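## Task

Place the red earphones inside the small chest's lowest drawer and the white earphones inside its middle drawer; at the end all drawers must be closed and the chest must stand upright.

## Robot and tools

Robot: two arms, left_arm and right_arm, each with a two-finger gripper and a wrist camera. Fixed cameras: cam_high and cam_low, on a beam behind the arms. Wrist cameras: cam_left_wrist and cam_right_wrist. All images are 896x504.

Frames. The scene frame has its origin at table-top height, halfway between the arms, a little behind the near table edge. +x points out over the table, +z points up, and left_arm sits on the +y side. Image left and right do not match these names. The left base is near (-0.002, +0.322, 0.006) m and the right base is near (0.008, -0.281, 0.005) m, both almost unrotated.

Each arm reports its gripper position and orientation, and takes its offsets, in its own base frame. Reported hand positions can be off by a few centimetres, more at long reach. The fingers point along the gripper's +z axis and separate along its y axis. end_effector_position is the point between the pads, about 1 cm short of the tips.

The row. Every moving command is built from rows of 14 numbers, each in [-1, 1]. The first 7 are left_arm: dx, dy, dz, rx, ry, rz, opening. The next 7 are right_arm in the same order. Both arms must always be filled in.
- dx, dy, dz, rx, ry, rz are offsets from that arm's Hand target (its last commanded pose), along its base axes. They are not poses.
- Scale: 1.0 equals 0.6 m, or 180 degrees.
- rx, ry, rz form a single rotation vector, turning about the hand's own position.
- opening is absolute, not an offset: +1 is fully open (0.094 m) and -1 is closed.
- To leave an arm alone, give it six zeros and repeat its current opening. A 0 in the opening slot really commands a half-open gripper.

execute_actions(actions, cameras). actions is a list of actions. Each action is a table of up to 15 rows, one row per 1/30 s step. If the table is shorter, its last row is held until step 15. Every row of an action counts from the pose at the start of that action, not from the previous row. Repeating the same offset in a later action therefore moves the arm further. An empty list returns images plus the full status, including the scene number and task.

move(target, speed, blend, opening_speed, grip_force, blocking, cameras). This drives straight-line gripper paths.
- target: one 14-number row, or a list of up to 15 rows. Every row is an offset from the Hand targets as they were when the move began, not from the previous row.
- speed: in m/s, from 0.002 to 2.9 (default 0.25). Give one value, or one per target. Turning is limited to twice this value in rad/s.
- blend: in metres, how closely corners between listed targets may be cut. The default 0 stops at each target.
- opening_speed: how fast the commanded opening changes, per second on the -1 to +1 scale, at least 0.2. Use it for slow, gentle closing.
- grip_force: newtons per pad, 10 to 50. Give one value or one per arm. It stays set until changed.
- blocking=false returns after about 0.5 s while the move keeps running.
The whole list must finish within 10 s. Paths do not avoid obstacles or the other arm. Faster moves lag and stray more and hit harder. Do not route a path close to an arm's own base, or the elbow may swing round.

wait(seconds, from 0 to 3600) lets time pass with no new command. stop() brakes a running move. zoom_image(camera, region [x0,y0,x1,y1]) enlarges part of that camera's latest image; the region can be at most 504 by 504 pixels. finished_scene(scene: 1 or 2) ends the scene for good.

Results.
- Hand target: the commanded pose after clipping; new offsets count from here. The real gripper often rests short of it. Waiting does not close that gap; send the remaining distance as an offset.
- Orientation commands are clipped to within 40 degrees of the measured orientation at every step.
- Joint positions list waist, shoulder, elbow, wrist pitch, wrist yaw, wrist roll, then gripper opening in metres. Ranges: waist -2.618..3.054, shoulder 0..3.142, elbow 0..3.142 (straight at 2.901), wrist pitch ±1.571, wrist yaw ±1.571, wrist roll ±2.094.
- Joint torques have per-arm offsets and noise. The first three wrap around at ±28 N m.
- grip_measured is the finger gap on the -1 to +1 scale. With nothing held it reads slightly wide; on a hard part it reads a bit narrow. grip_effort_nm is the motor effort (negative means closing); it is not pad force.
- Tool commands shows the current opening commands.
- The move: line gives how the move ended: done (at rest within 10 mm and 2 degrees), off_target, moving, held or fault. limits=paced means the pose was clipped; limits=held means steps were withheld.
- MOTOR HOT appears at 75 °C. At 90 °C an over-temperature fault folds that arm and it stays idle for the rest of the scene. At 100 °C the arm collapses. Holding loads, reaching far out, or pushing against something heats the motors.

Cautions.
- Nothing may fall off the table or be left off it.
- Avoid drops, releasing moving parts, slams and hard pushes, especially against the chest or fixtures (bar, spacers, plate, rail).
- Keep the two grippers and wrist cameras apart, never close one gripper on the other arm's fingers, and avoid strain on the camera cables.
- An arm blocked by something keeps pressing until you command it back past the contact.
- Check where the gripper actually went after each move and correct any tilt.
- Loose objects may be nudged by outside pushes now and then.

Each tool is called after "Emit:" as name([rows], argument=value, ...), one row to a line, values as JSON.

## Session

Emit:
execute_actions(actions=[])

Scene clock: 0.00 s.
left_arm: end_effector_position=(+0.3963, -0.0044, +0.0842) grip_measured=+1.000 grip_effort_nm=n/a end_effector_quat_wxyz=(+0.575, -0.017, +0.816, +0.051) | right_arm: end_effector_position=(+0.4028, -0.0275, +0.0977) grip_measured=+1.000 grip_effort_nm=n/a end_effector_quat_wxyz=(+0.581, +0.058, +0.810, -0.052)
Joint positions: left_arm=[-0.095 1.591 0.365 0.879 -0.193 -0.002 0.094] | right_arm=[-0.004 1.559 0.4 0.831 0.149 0.032 0.094]
Joint velocities: within noise
Joint torques (N m): no reading
Motor temperatures (°C): left_arm=[24 26 34 31 26 29 26] | right_arm=[25 33 32 32 28 26 25]
Heat: left arm: 34 °C; right arm: 33 °C.
Hand target: left_arm +0.3999, -0.0052, +0.0922; +0.585, -0.018, +0.809, +0.049 | right_arm +0.4065, -0.0278, +0.1063; +0.592, +0.059, +0.802, -0.052
Tool commands: left_gripper/opening=+1.0 right_gripper/opening=+1.0

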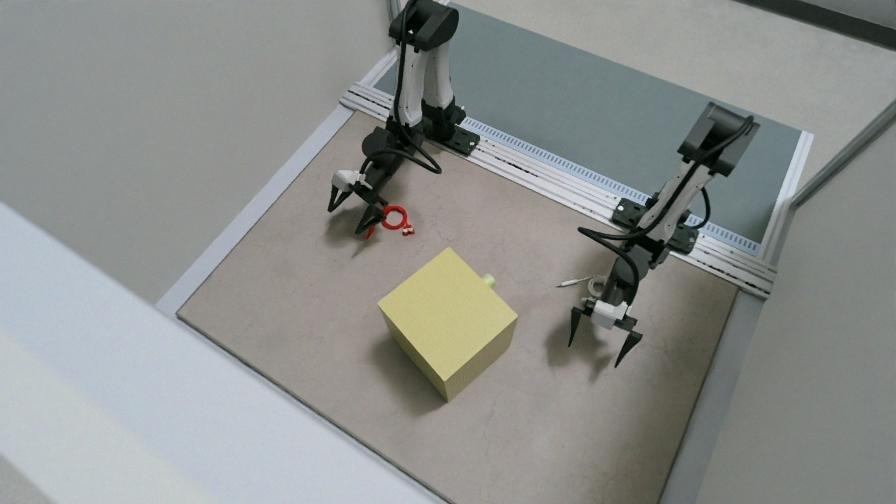

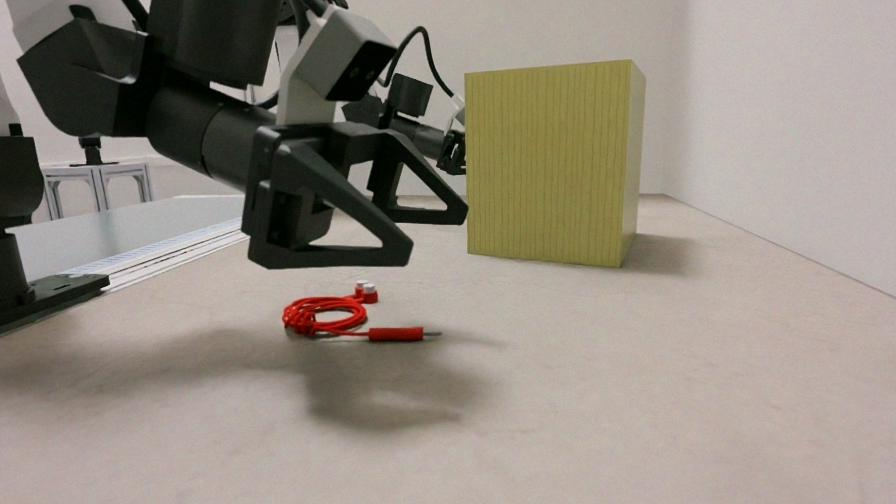

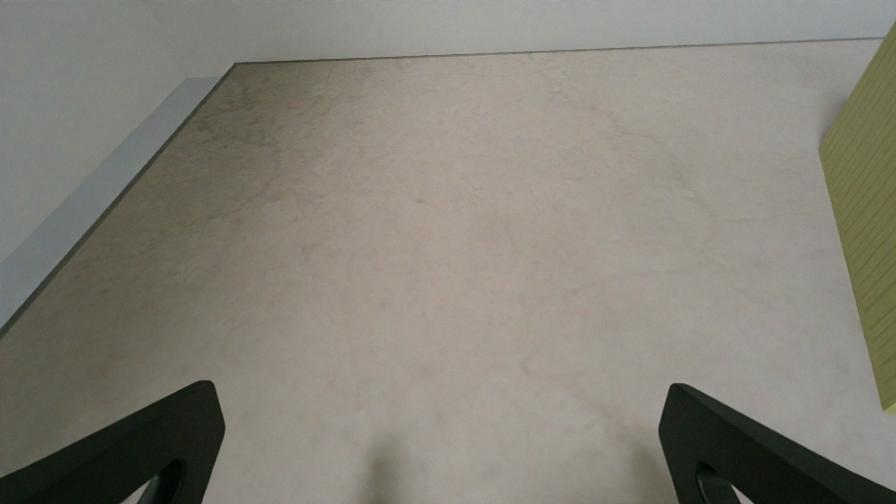

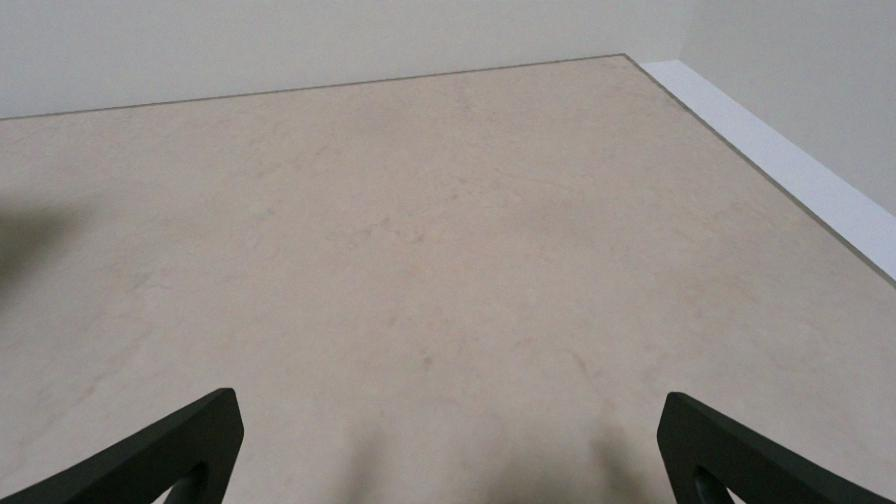

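Emit:
move(target=[-0.25,0,0.3,0,0.33,0,1,-0.25,0,0.3,0,0.33,0,1], speed=0.4, cameras=["all"])

Scene clock: 17.23 s.
left_arm: end_effector_position=(+0.2494, -0.0051, +0.2656) grip_measured=+1.000 grip_effort_nm=0.01 end_effector_quat_wxyz=(+0.169, +0.020, +0.984, +0.051) | right_arm: end_effector_position=(+0.2538, -0.0279, +0.2790) grip_measured=+1.000 grip_effort_nm=0.00 end_effector_quat_wxyz=(+0.176, +0.013, +0.981, -0.077)
Joint positions: left_arm=[-0.112 1.312 1.613 -1.542 -0.132 -0.05 0.094] | right_arm=[-0.004 1.333 1.679 -1.56 0.155 -0.006 0.094]
Joint torques (N m): left_arm=[0.8 -2.35 8.65 0.93 0.09 0.06] | right_arm=[-0.14 -2.48 7.95 1.02 0.18 0.1]
Motor temperatures (°C): left_arm=[24 27 35 35 26 29 26] | right_arm=[25 34 35 38 28 26 25]
Heat: left arm: 35 °C; right arm: 38 °C.
Hand target: left_arm +0.2499, -0.0052, +0.2722; +0.107, +0.009, +0.993, +0.052 | right_arm +0.2565, -0.0278, +0.2863; +0.116, +0.026, +0.990, -0.074
Off the commanded pose: left_arm 0.007 m, 7 deg | right_arm 0.008 m, 7 deg.
joint sent to its limit (left arm) — joint 4 (wrist pitch), lower limit. The joint targets are off in orientation, not in position.
joint sent to its limit (right arm) — joint 4 (wrist pitch), lower limit. The joint targets are off in orientation, not in position.
move: off_target (left_arm, right_arm)

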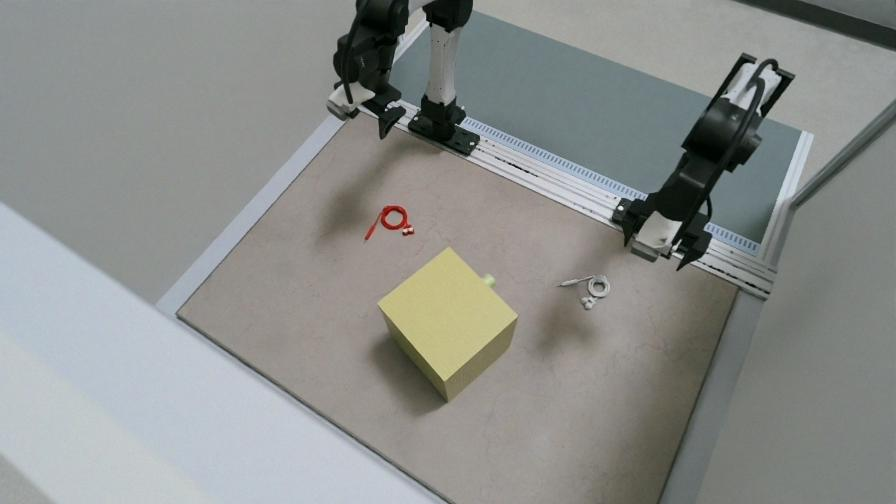

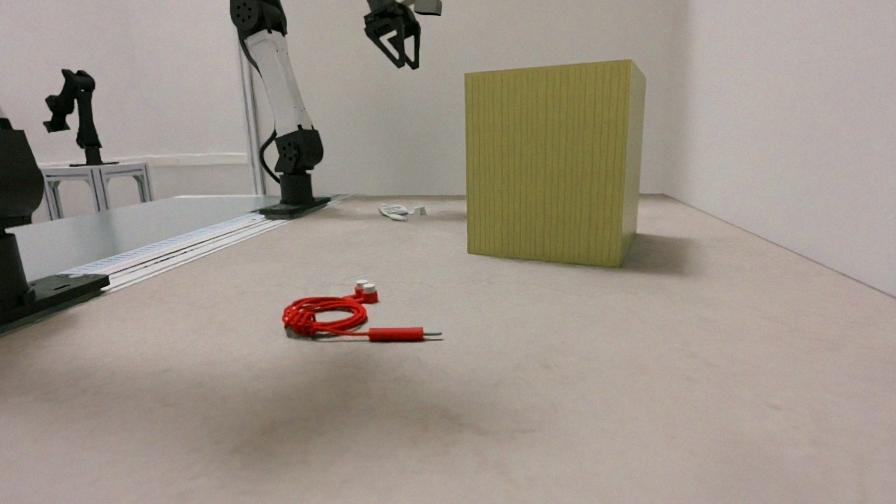

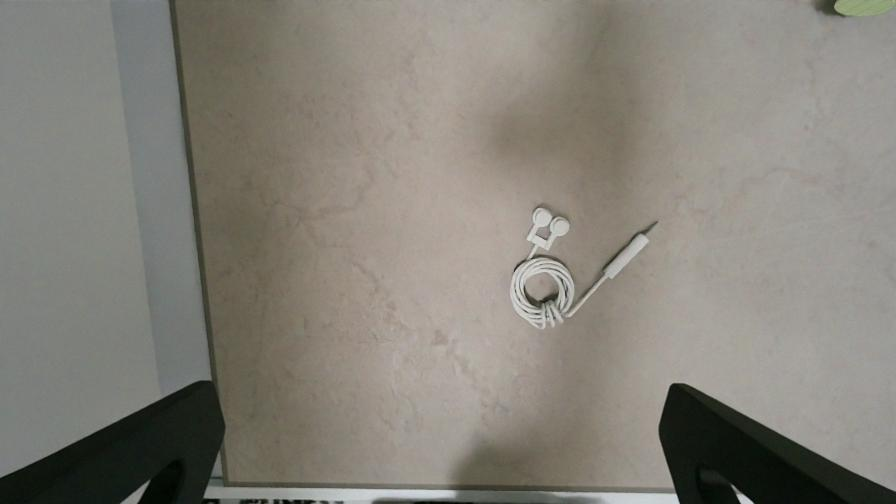

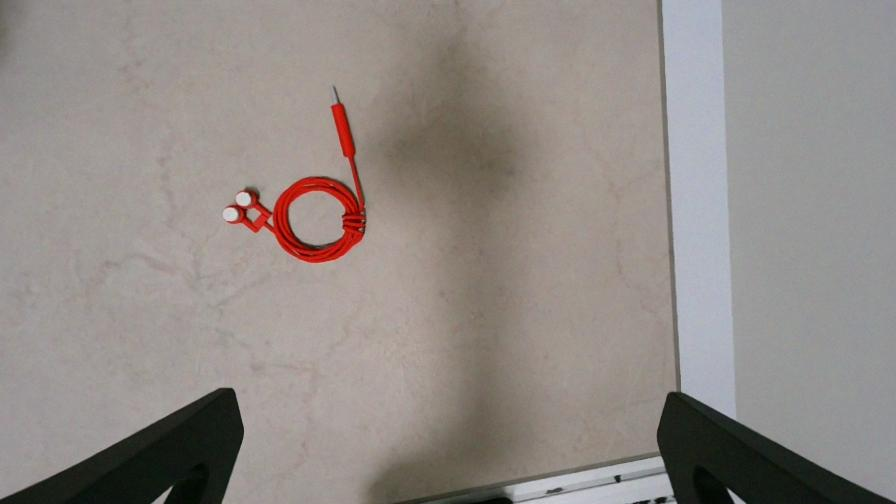

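Emit:
move(target=[-0.133,-0.09,-0.09,-0.057,-0.206,-0.166,1,0.02,0.16,-0.25,0,0.07,0,1], speed=0.3, cameras=["all"])

Scene clock: 53.20 s.
left_arm: end_effector_position=(+0.1663, -0.0581, +0.2150) grip_measured=+1.000 grip_effort_nm=0.01 end_effector_quat_wxyz=(+0.411, +0.230, +0.880, -0.063) | right_arm: end_effector_position=(+0.2665, +0.0637, +0.1393) grip_measured=+1.000 grip_effort_nm=0.00 end_effector_quat_wxyz=(+0.006, +0.015, +0.996, -0.082)
Joint positions: left_arm=[-0.129 0.47 0.843 -1.106 0.21 0.289 0.094] | right_arm=[0.335 1.615 1.405 -1.406 0.158 0.369 0.094]
Joint torques (N m): left_arm=[0.87 1.37 5.65 2.06 0.29 0.26] | right_arm=[0.42 -4.68 5.6 0.31 0.16 0.1]
Motor temperatures (°C): left_arm=[24 27 40 33 26 29 26] | right_arm=[25 34 38 34 28 26 25]
Heat: left arm: 40 °C; right arm: 38 °C.
Hand target: left_arm +0.1701, -0.0592, +0.2182; +0.423, +0.234, +0.873, -0.064 | right_arm +0.2685, +0.0682, +0.1363; +0.007, +0.017, +0.997, -0.077
Off the commanded pose: left_arm 0.005 m, 2 deg | right_arm 0.006 m, 1 deg.
move: done

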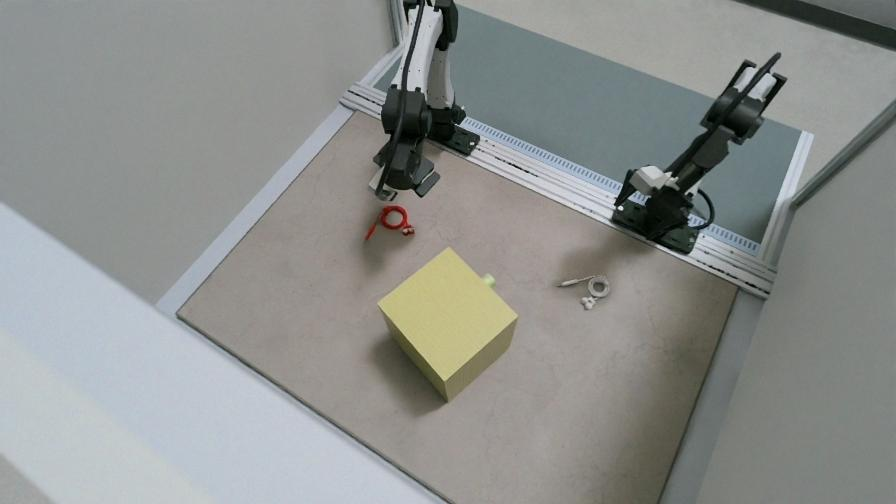

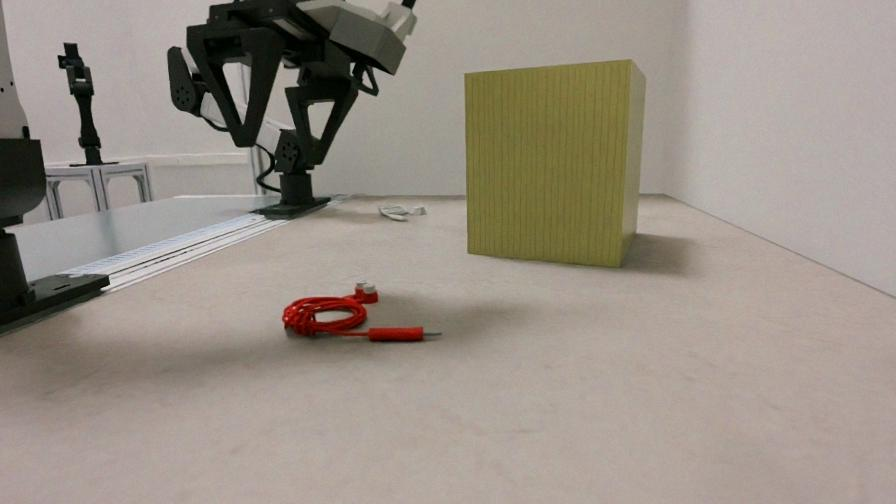

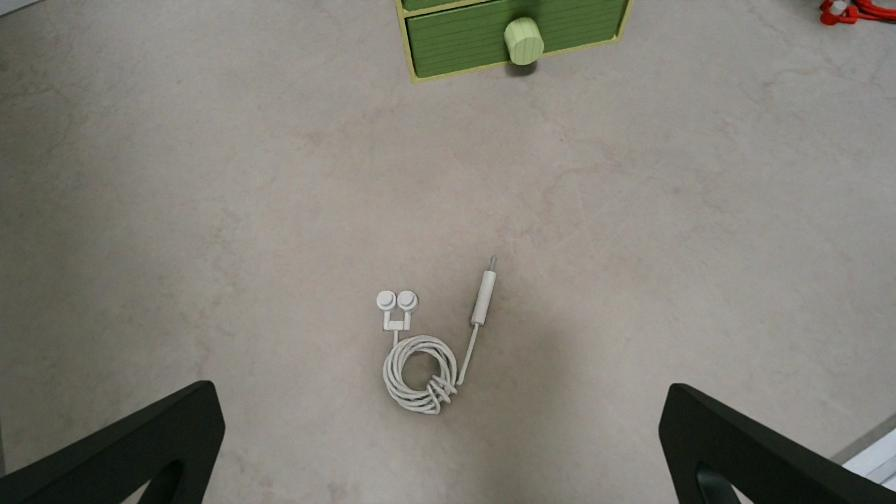

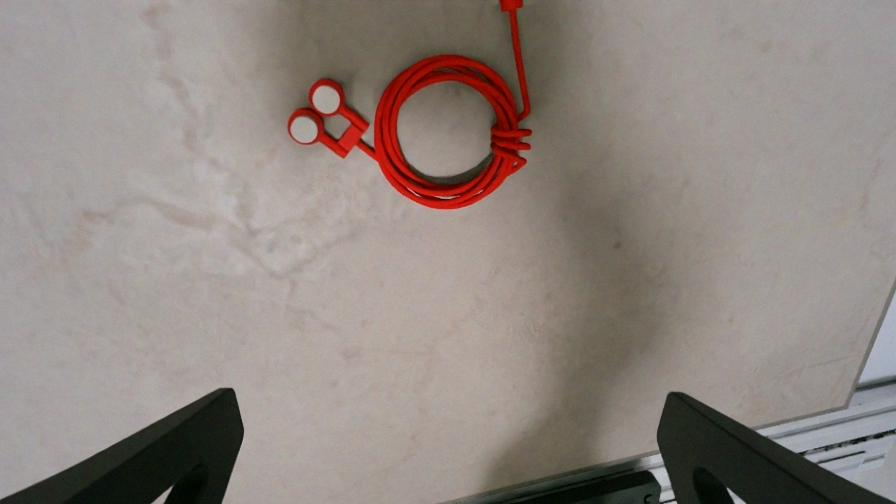

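Emit:
move(target=[0,0.03,-0.05,-0.1,-0.17,0,1,0.035,0.03,-0.15,0,0,0,0], speed=0.3, cameras=["cam_left_wrist","cam_right_wrist","cam_low"])

Scene clock: 73.00 s.
left_arm: end_effector_position=(+0.1733, -0.0407, +0.1883) grip_measured=+1.000 grip_effort_nm=0.01 end_effector_quat_wxyz=(+0.671, +0.164, +0.713, -0.119) | right_arm: end_effector_position=(+0.2892, +0.0825, +0.0504) grip_measured=+0.002 grip_effort_nm=-0.08 end_effector_quat_wxyz=(+0.007, +0.015, +0.997, -0.081)
Joint positions: left_arm=[1.108 0.107 0.34 -1.092 1.477 0.906 0.094] | right_arm=[0.368 1.764 1.216 -1.069 0.156 0.401 0.047]
Joint torques (N m): left_arm=[0.01 3.71 5.71 1.14 0.66 0.32] | right_arm=[0.54 -5.31 4.97 0.28 0.2 0.14]
Motor temperatures (°C): left_arm=[24 26 38 38 26 29 26] | right_arm=[25 34 39 32 27 26 25]
Heat: left arm: 38 °C; right arm: 39 °C.
Hand target: left_arm +0.1701, -0.0412, +0.1882; +0.669, +0.174, +0.710, -0.134 | right_arm +0.2895, +0.0862, +0.0463; +0.007, +0.017, +0.997, -0.077
Off the commanded pose: left_arm 0.003 m, 2 deg | right_arm 0.006 m, 1 deg.
move: done
Images, in order (width x height): cam_low 896x504, cam_left_wrist 896x504, cam_right_wrist 896x504.

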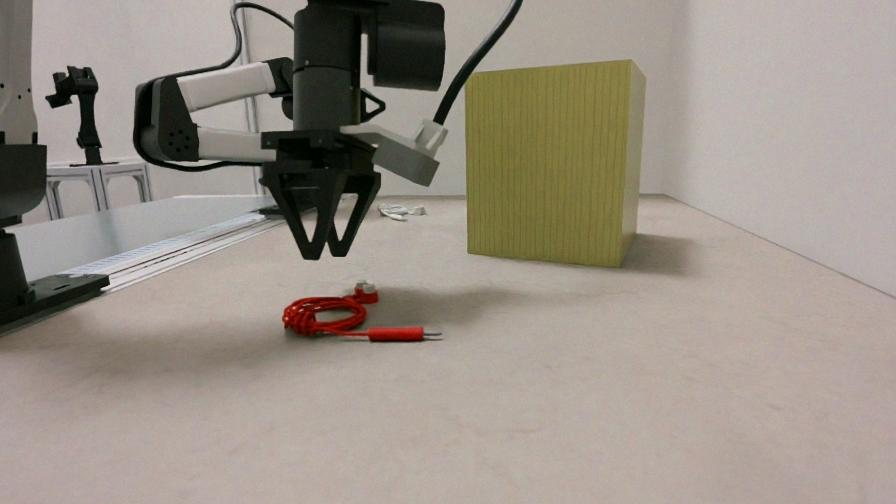

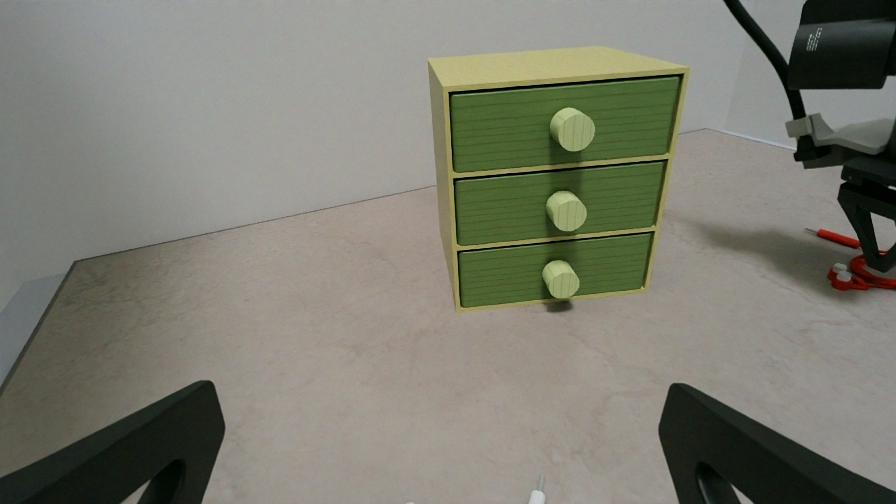

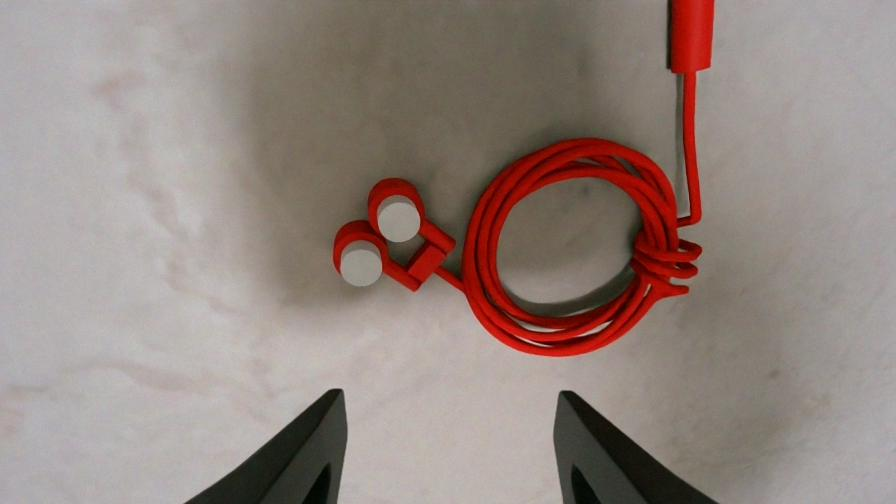

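Emit:
move(target=[0.24,-0.261,-0.192,0.076,0.185,0.028,0.3,-0.022,-0.028,-0.03,0,0,0.3,0], speed=0.25, cameras=["cam_high","cam_left_wrist","cam_right_wrist"])

Scene clock: 108.03 s.
left_arm: end_effector_position=(+0.3006, -0.1864, +0.0564) grip_measured=+0.303 grip_effort_nm=-0.13 end_effector_quat_wxyz=(+0.390, +0.184, +0.901, -0.054) | right_arm: end_effector_position=(+0.2729, +0.0682, +0.0238) grip_measured=+0.002 grip_effort_nm=-0.08 end_effector_quat_wxyz=(+0.024, -0.437, +0.896, -0.069)
Joint positions: left_arm=[-0.672 1.393 0.544 0.058 -0.24 -0.171 0.061] | right_arm=[0.326 1.63 0.951 -0.825 0.131 -0.586 0.047]
Joint torques (N m): left_arm=[-0.46 -3.63 9.59 2.16 -0.12 0.06] | right_arm=[-0.84 -6.76 5.15 0.57 0.05 -0.14]
Heat: left arm: 38 °C; right arm: 38 °C.
Hand target: left_arm +0.3141, -0.1979, +0.0730; +0.418, +0.175, +0.889, -0.065 | right_arm +0.2763, +0.0693, +0.0283; +0.041, -0.437, +0.896, -0.065
Off the commanded pose: left_arm 0.024 m, 4 deg | right_arm 0.006 m, 2 deg.
move: off_target (left_arm)

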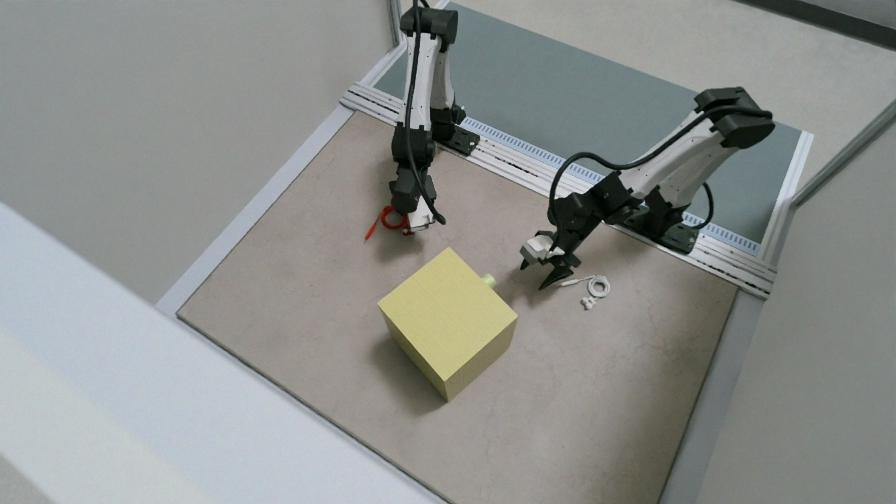

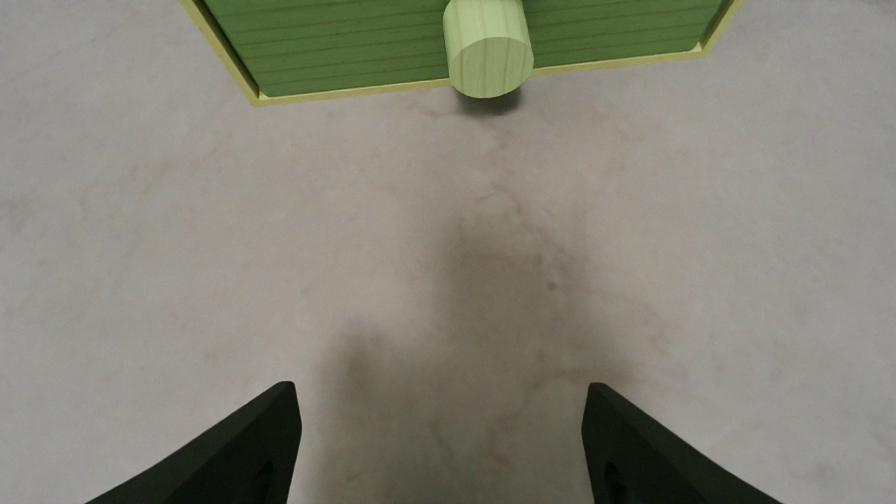

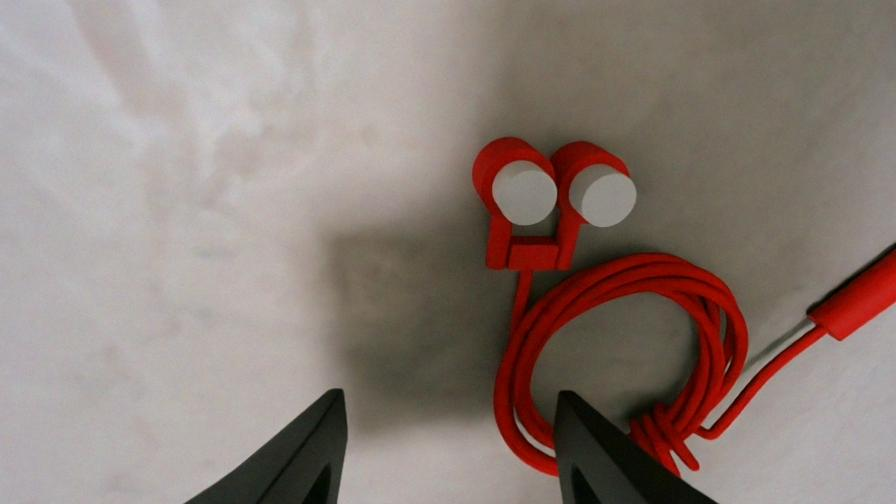

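Emit:
move(target=[0.1,-0.058,-0.02,0,0,0,0.3,0.018,-0.027,-0.027,0,0,0,0], speed=0.15, cameras=["cam_left_wrist","cam_right_wrist","cam_low"])

Scene clock: 122.37 s.
left_arm: end_effector_position=(+0.3594, -0.2230, +0.0466) grip_measured=+0.303 grip_effort_nm=-0.13 end_effector_quat_wxyz=(+0.393, +0.177, +0.901, -0.052) | right_arm: end_effector_position=(+0.2858, +0.0525, +0.0153) grip_measured=+0.002 grip_effort_nm=-0.08 end_effector_quat_wxyz=(+0.038, -0.435, +0.897, -0.071)
Joint positions: left_arm=[-0.651 1.69 0.776 0.132 -0.234 -0.164 0.061] | right_arm=[0.256 1.648 0.93 -0.749 0.124 -0.654 0.047]
Joint torques (N m): left_arm=[0.84 -5.78 9.47 2.16 0.02 0.23] | right_arm=[-0.5 -4.44 4.97 0.66 0.07 -0.14]
Heat: left arm: 38 °C; right arm: 38 °C.
Hand target: left_arm +0.3742, -0.2326, +0.0611; +0.418, +0.175, +0.889, -0.065 | right_arm +0.2870, +0.0532, +0.0121; +0.041, -0.437, +0.896, -0.065
Off the commanded pose: left_arm 0.023 m, 3 deg | right_arm 0.004 m, 1 deg.
move: off_target (left_arm)
Images, in order (width x height): cam_low 896x504, cam_left_wrist 896x504, cam_right_wrist 896x504.

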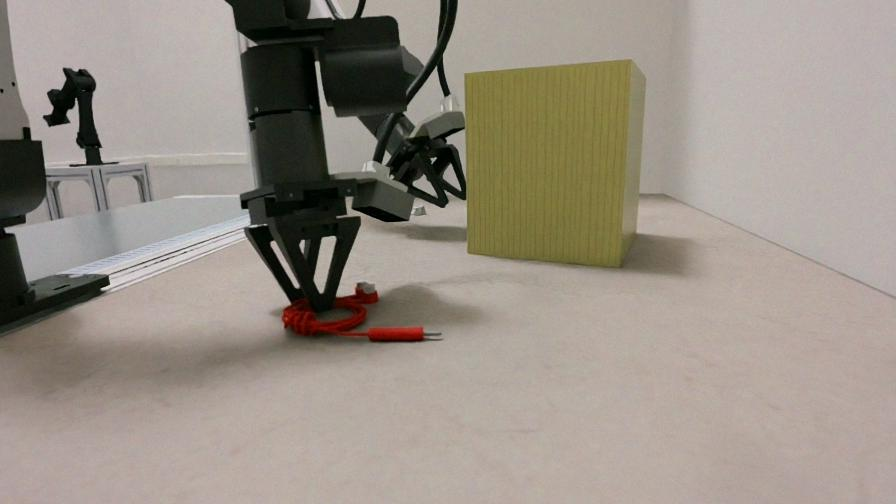

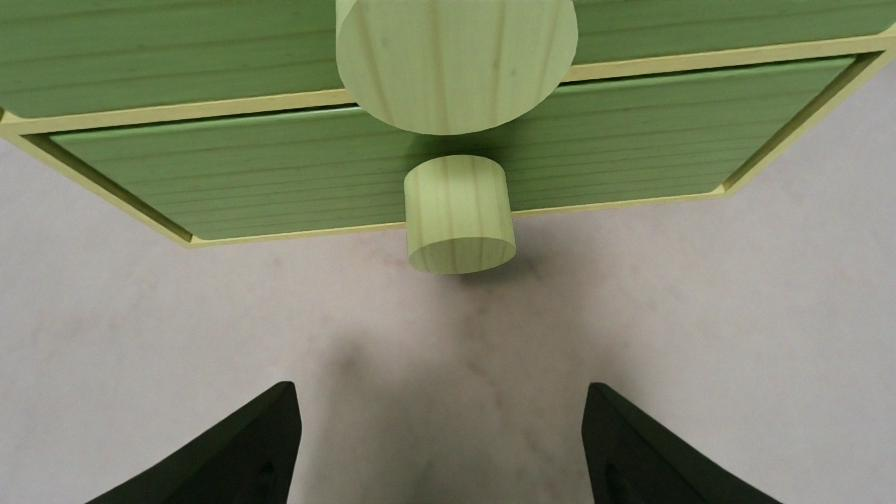

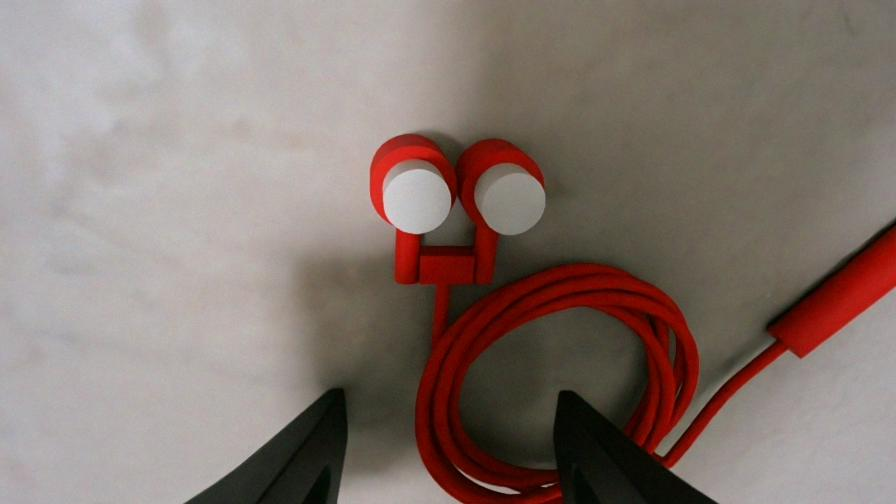

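Emit:
move([
  [0.068,-0.032,-0.032,0,0,0,0.3,0,0,-0.008,0,0,0,0],
  [0.068,-0.032,-0.032,0,0,0,-0.75,0,0,-0.008,0,0,0,-1],
], speed=0.12, opening_speed=0.8, cameras=["cam_left_wrist","cam_right_wrist"])

Scene clock: 133.83 s.
left_arm: end_effector_position=(+0.3962, -0.2405, +0.0243) grip_measured=-0.416 grip_effort_nm=-1.02 end_effector_quat_wxyz=(+0.386, +0.178, +0.904, -0.051) | right_arm: end_effector_position=(+0.2863, +0.0548, +0.0114) grip_measured=-0.916 grip_effort_nm=-0.99 end_effector_quat_wxyz=(+0.041, -0.436, +0.897, -0.065)
Joint positions: left_arm=[-0.625 1.884 0.923 0.168 -0.214 -0.148 0.027] | right_arm=[0.256 1.657 0.922 -0.731 0.112 -0.656 0.004]
Joint torques (N m): left_arm=[0.84 -7.06 9.88 2.19 0.06 0.25] | right_arm=[-0.58 -4.49 4.72 0.69 0.19 -0.12]
Heat: left arm: 40 °C; right arm: 37 °C.
Hand target: left_arm +0.4150, -0.2518, +0.0418; +0.418, +0.175, +0.889, -0.065 | right_arm +0.2872, +0.0532, +0.0073; +0.041, -0.437, +0.896, -0.065
Off the commanded pose: left_arm 0.028 m, 4 deg | right_arm 0.004 m, 0 deg.
move: off_target (left_arm); target 2's new opening was sent with left_arm's hand 0.028 m and 4 deg from that target

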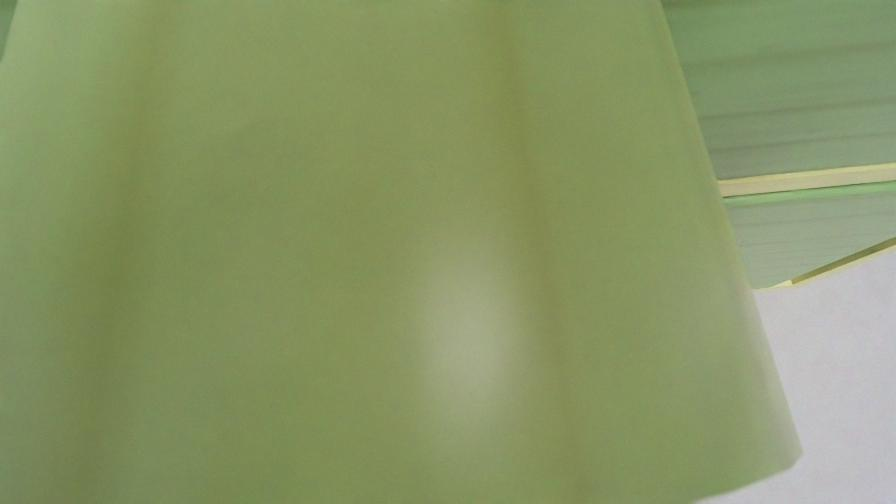

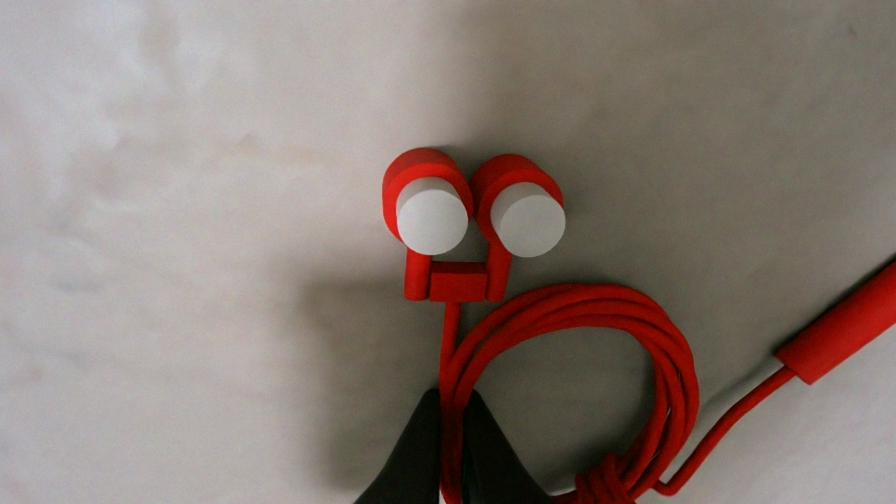

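Emit:
move(target=[-0.15,0.046,0,0,0,0,-0.75,0,0,0.25,0,0,0,-1], speed=0.15, cameras=["all"])

Scene clock: 142.73 s.
left_arm: end_effector_position=(+0.3192, -0.2169, +0.0240) grip_measured=-0.417 grip_effort_nm=-1.02 end_effector_quat_wxyz=(+0.388, +0.183, +0.902, -0.051) | right_arm: end_effector_position=(+0.2814, +0.0535, +0.1478) grip_measured=-0.917 grip_effort_nm=-1.02 end_effector_quat_wxyz=(+0.028, -0.437, +0.897, -0.063)
Joint positions: left_arm=[-0.72 1.639 0.611 0.221 -0.277 -0.209 0.027] | right_arm=[0.256 1.55 1.376 -1.317 0.112 -0.656 0.004]
Joint torques (N m): left_arm=[-0.55 -7.94 5.79 2.15 -0.18 0.07] | right_arm=[-0.81 -5.09 8.76 0.43 0.18 -0.12]
Heat: left arm: 41 °C; right arm: 38 °C.
Hand target: left_arm +0.3249, -0.2243, +0.0419; +0.418, +0.175, +0.889, -0.065 | right_arm +0.2872, +0.0532, +0.1573; +0.041, -0.437, +0.896, -0.065
Off the commanded pose: left_arm 0.020 m, 4 deg | right_arm 0.011 m, 2 deg.
move: off_target (left_arm, right_arm)

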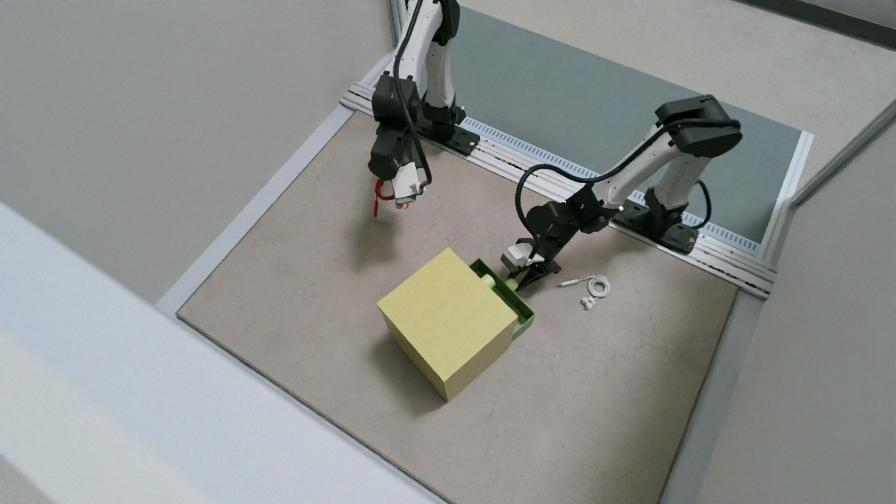

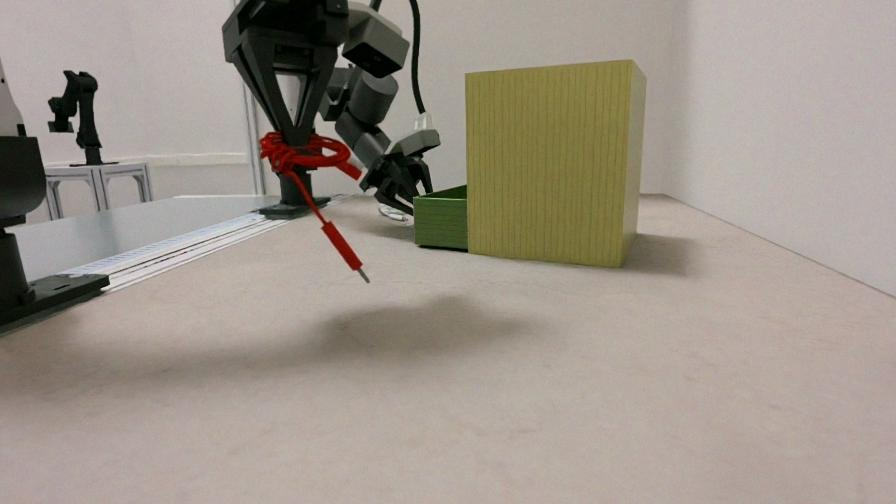

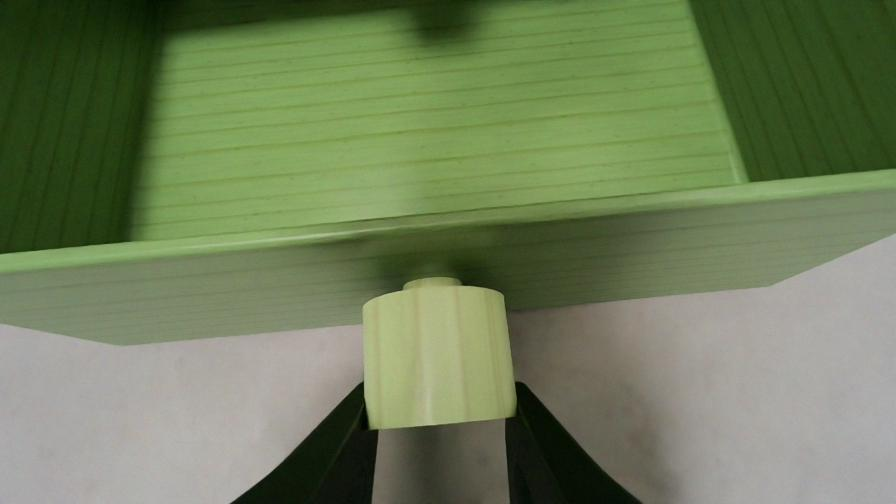

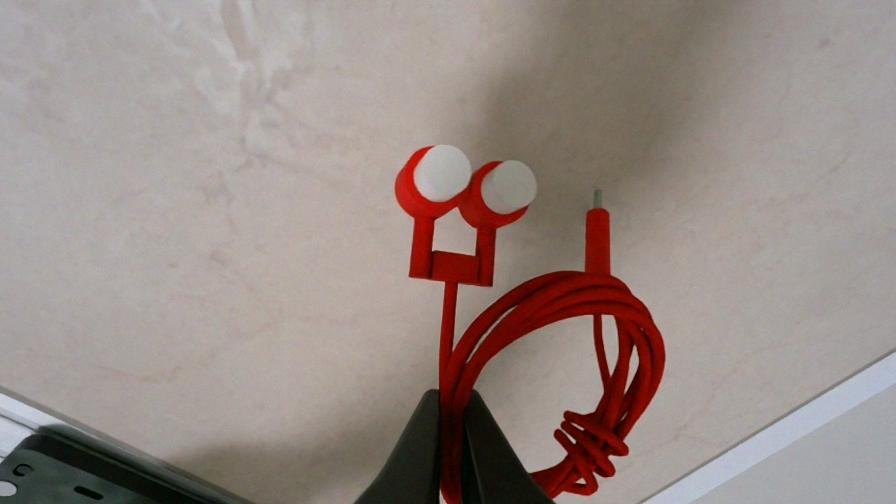

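Emit:
move([
  [-0.033,0.01,0,0,0,0,-0.75,-0.06,0.15,0.15,0,0,0,-1],
  [-0.033,0.01,0,0,0,0,0.2,-0.06,0.15,0.15,0,0,0,-1],
  [-0.13,0.045,0.12,0,0,0,0.2,-0.04,0.3,0.17,0,0,0.06,-1],
  [-0.19,0.25,0.25,0,0,0,0.2,0.067,0.497,0.17,0,0,0.117,-1],
], speed=0.25, blend=[0,0,0.03,0], cameras=["all"])

Scene clock: 167.70 s.
left_arm: end_effector_position=(+0.2087, -0.0735, +0.1794) grip_measured=+0.197 grip_effort_nm=0.15 end_effector_quat_wxyz=(+0.408, +0.172, +0.895, -0.062) | right_arm: end_effector_position=(+0.3249, +0.3471, +0.2547) grip_measured=-0.917 grip_effort_nm=-1.02 end_effector_quat_wxyz=(+0.215, -0.585, +0.782, -0.022)
Joint positions: left_arm=[-0.333 0.572 0.683 -0.831 0.007 0.044 0.056] | right_arm=[0.868 2.197 2.607 -1.566 0.137 -0.445 0.004]
Joint torques (N m): left_arm=[0.91 1.14 10.25 1.82 0.17 0.21] | right_arm=[0.42 -7.87 8.02 1.21 0.33 -0.14]
Heat: left arm: 42 °C; right arm: 40 °C.
Hand target: left_arm +0.2109, -0.0743, +0.1919; +0.418, +0.175, +0.889, -0.065 | right_arm +0.3273, +0.3513, +0.2594; +0.052, -0.593, +0.801, -0.057
Off the commanded pose: left_arm 0.013 m, 1 deg | right_arm 0.007 m, 19 deg.
joint read past its limit (right arm) — joint 4 (wrist pitch), lower limit.
joint sent to its limit (right arm) — joint 4 (wrist pitch), lower limit. The joint targets are off in orientation, not in position.
move: off_target (left_arm, right_arm); target 2's new opening was sent with left_arm's hand 0.018 m and 4 deg from that target

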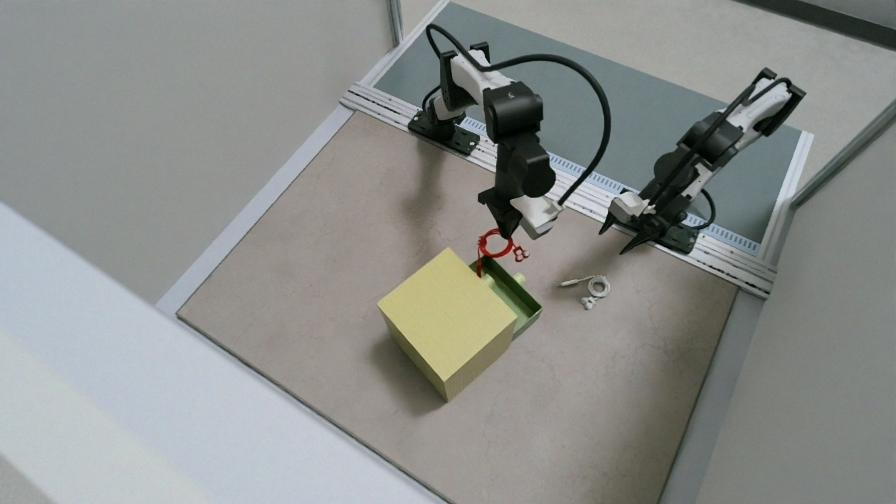

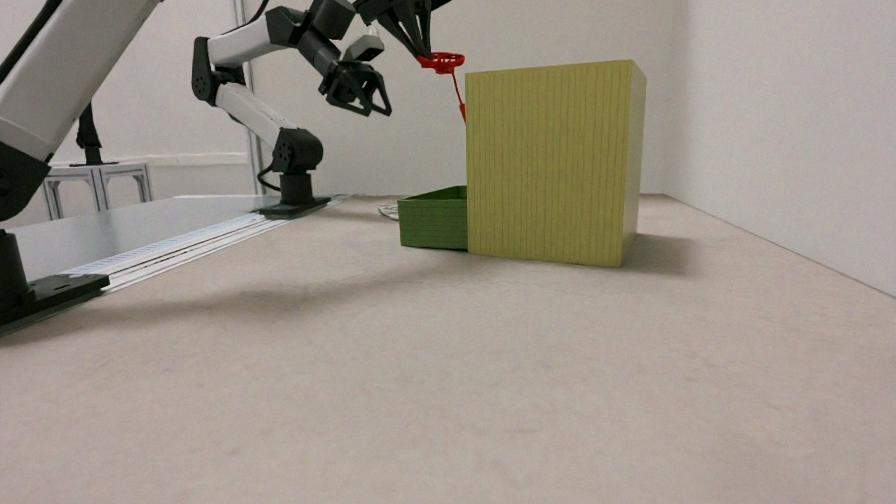

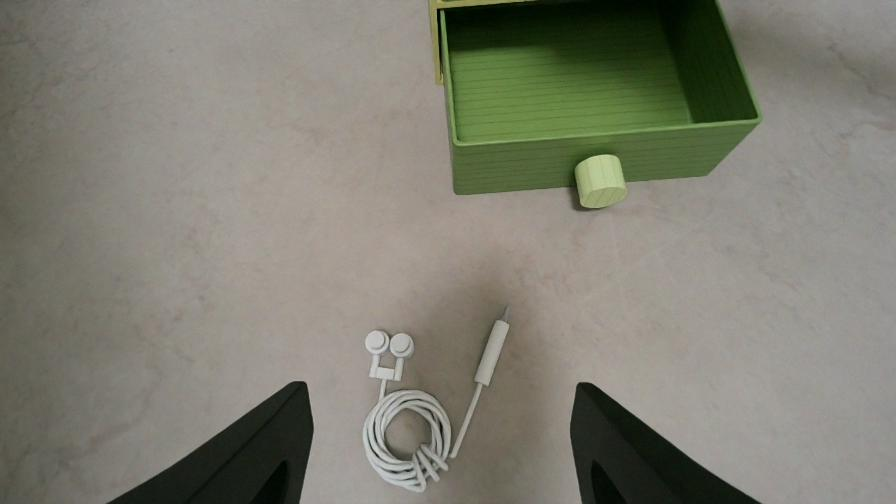

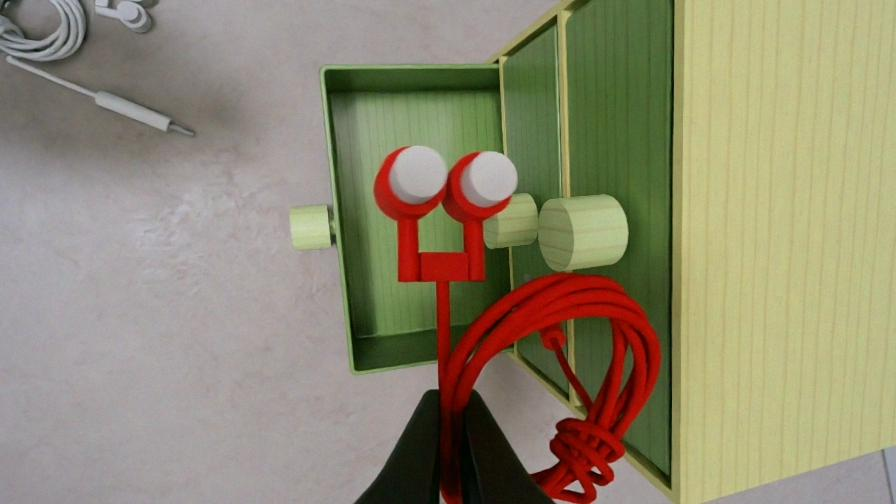

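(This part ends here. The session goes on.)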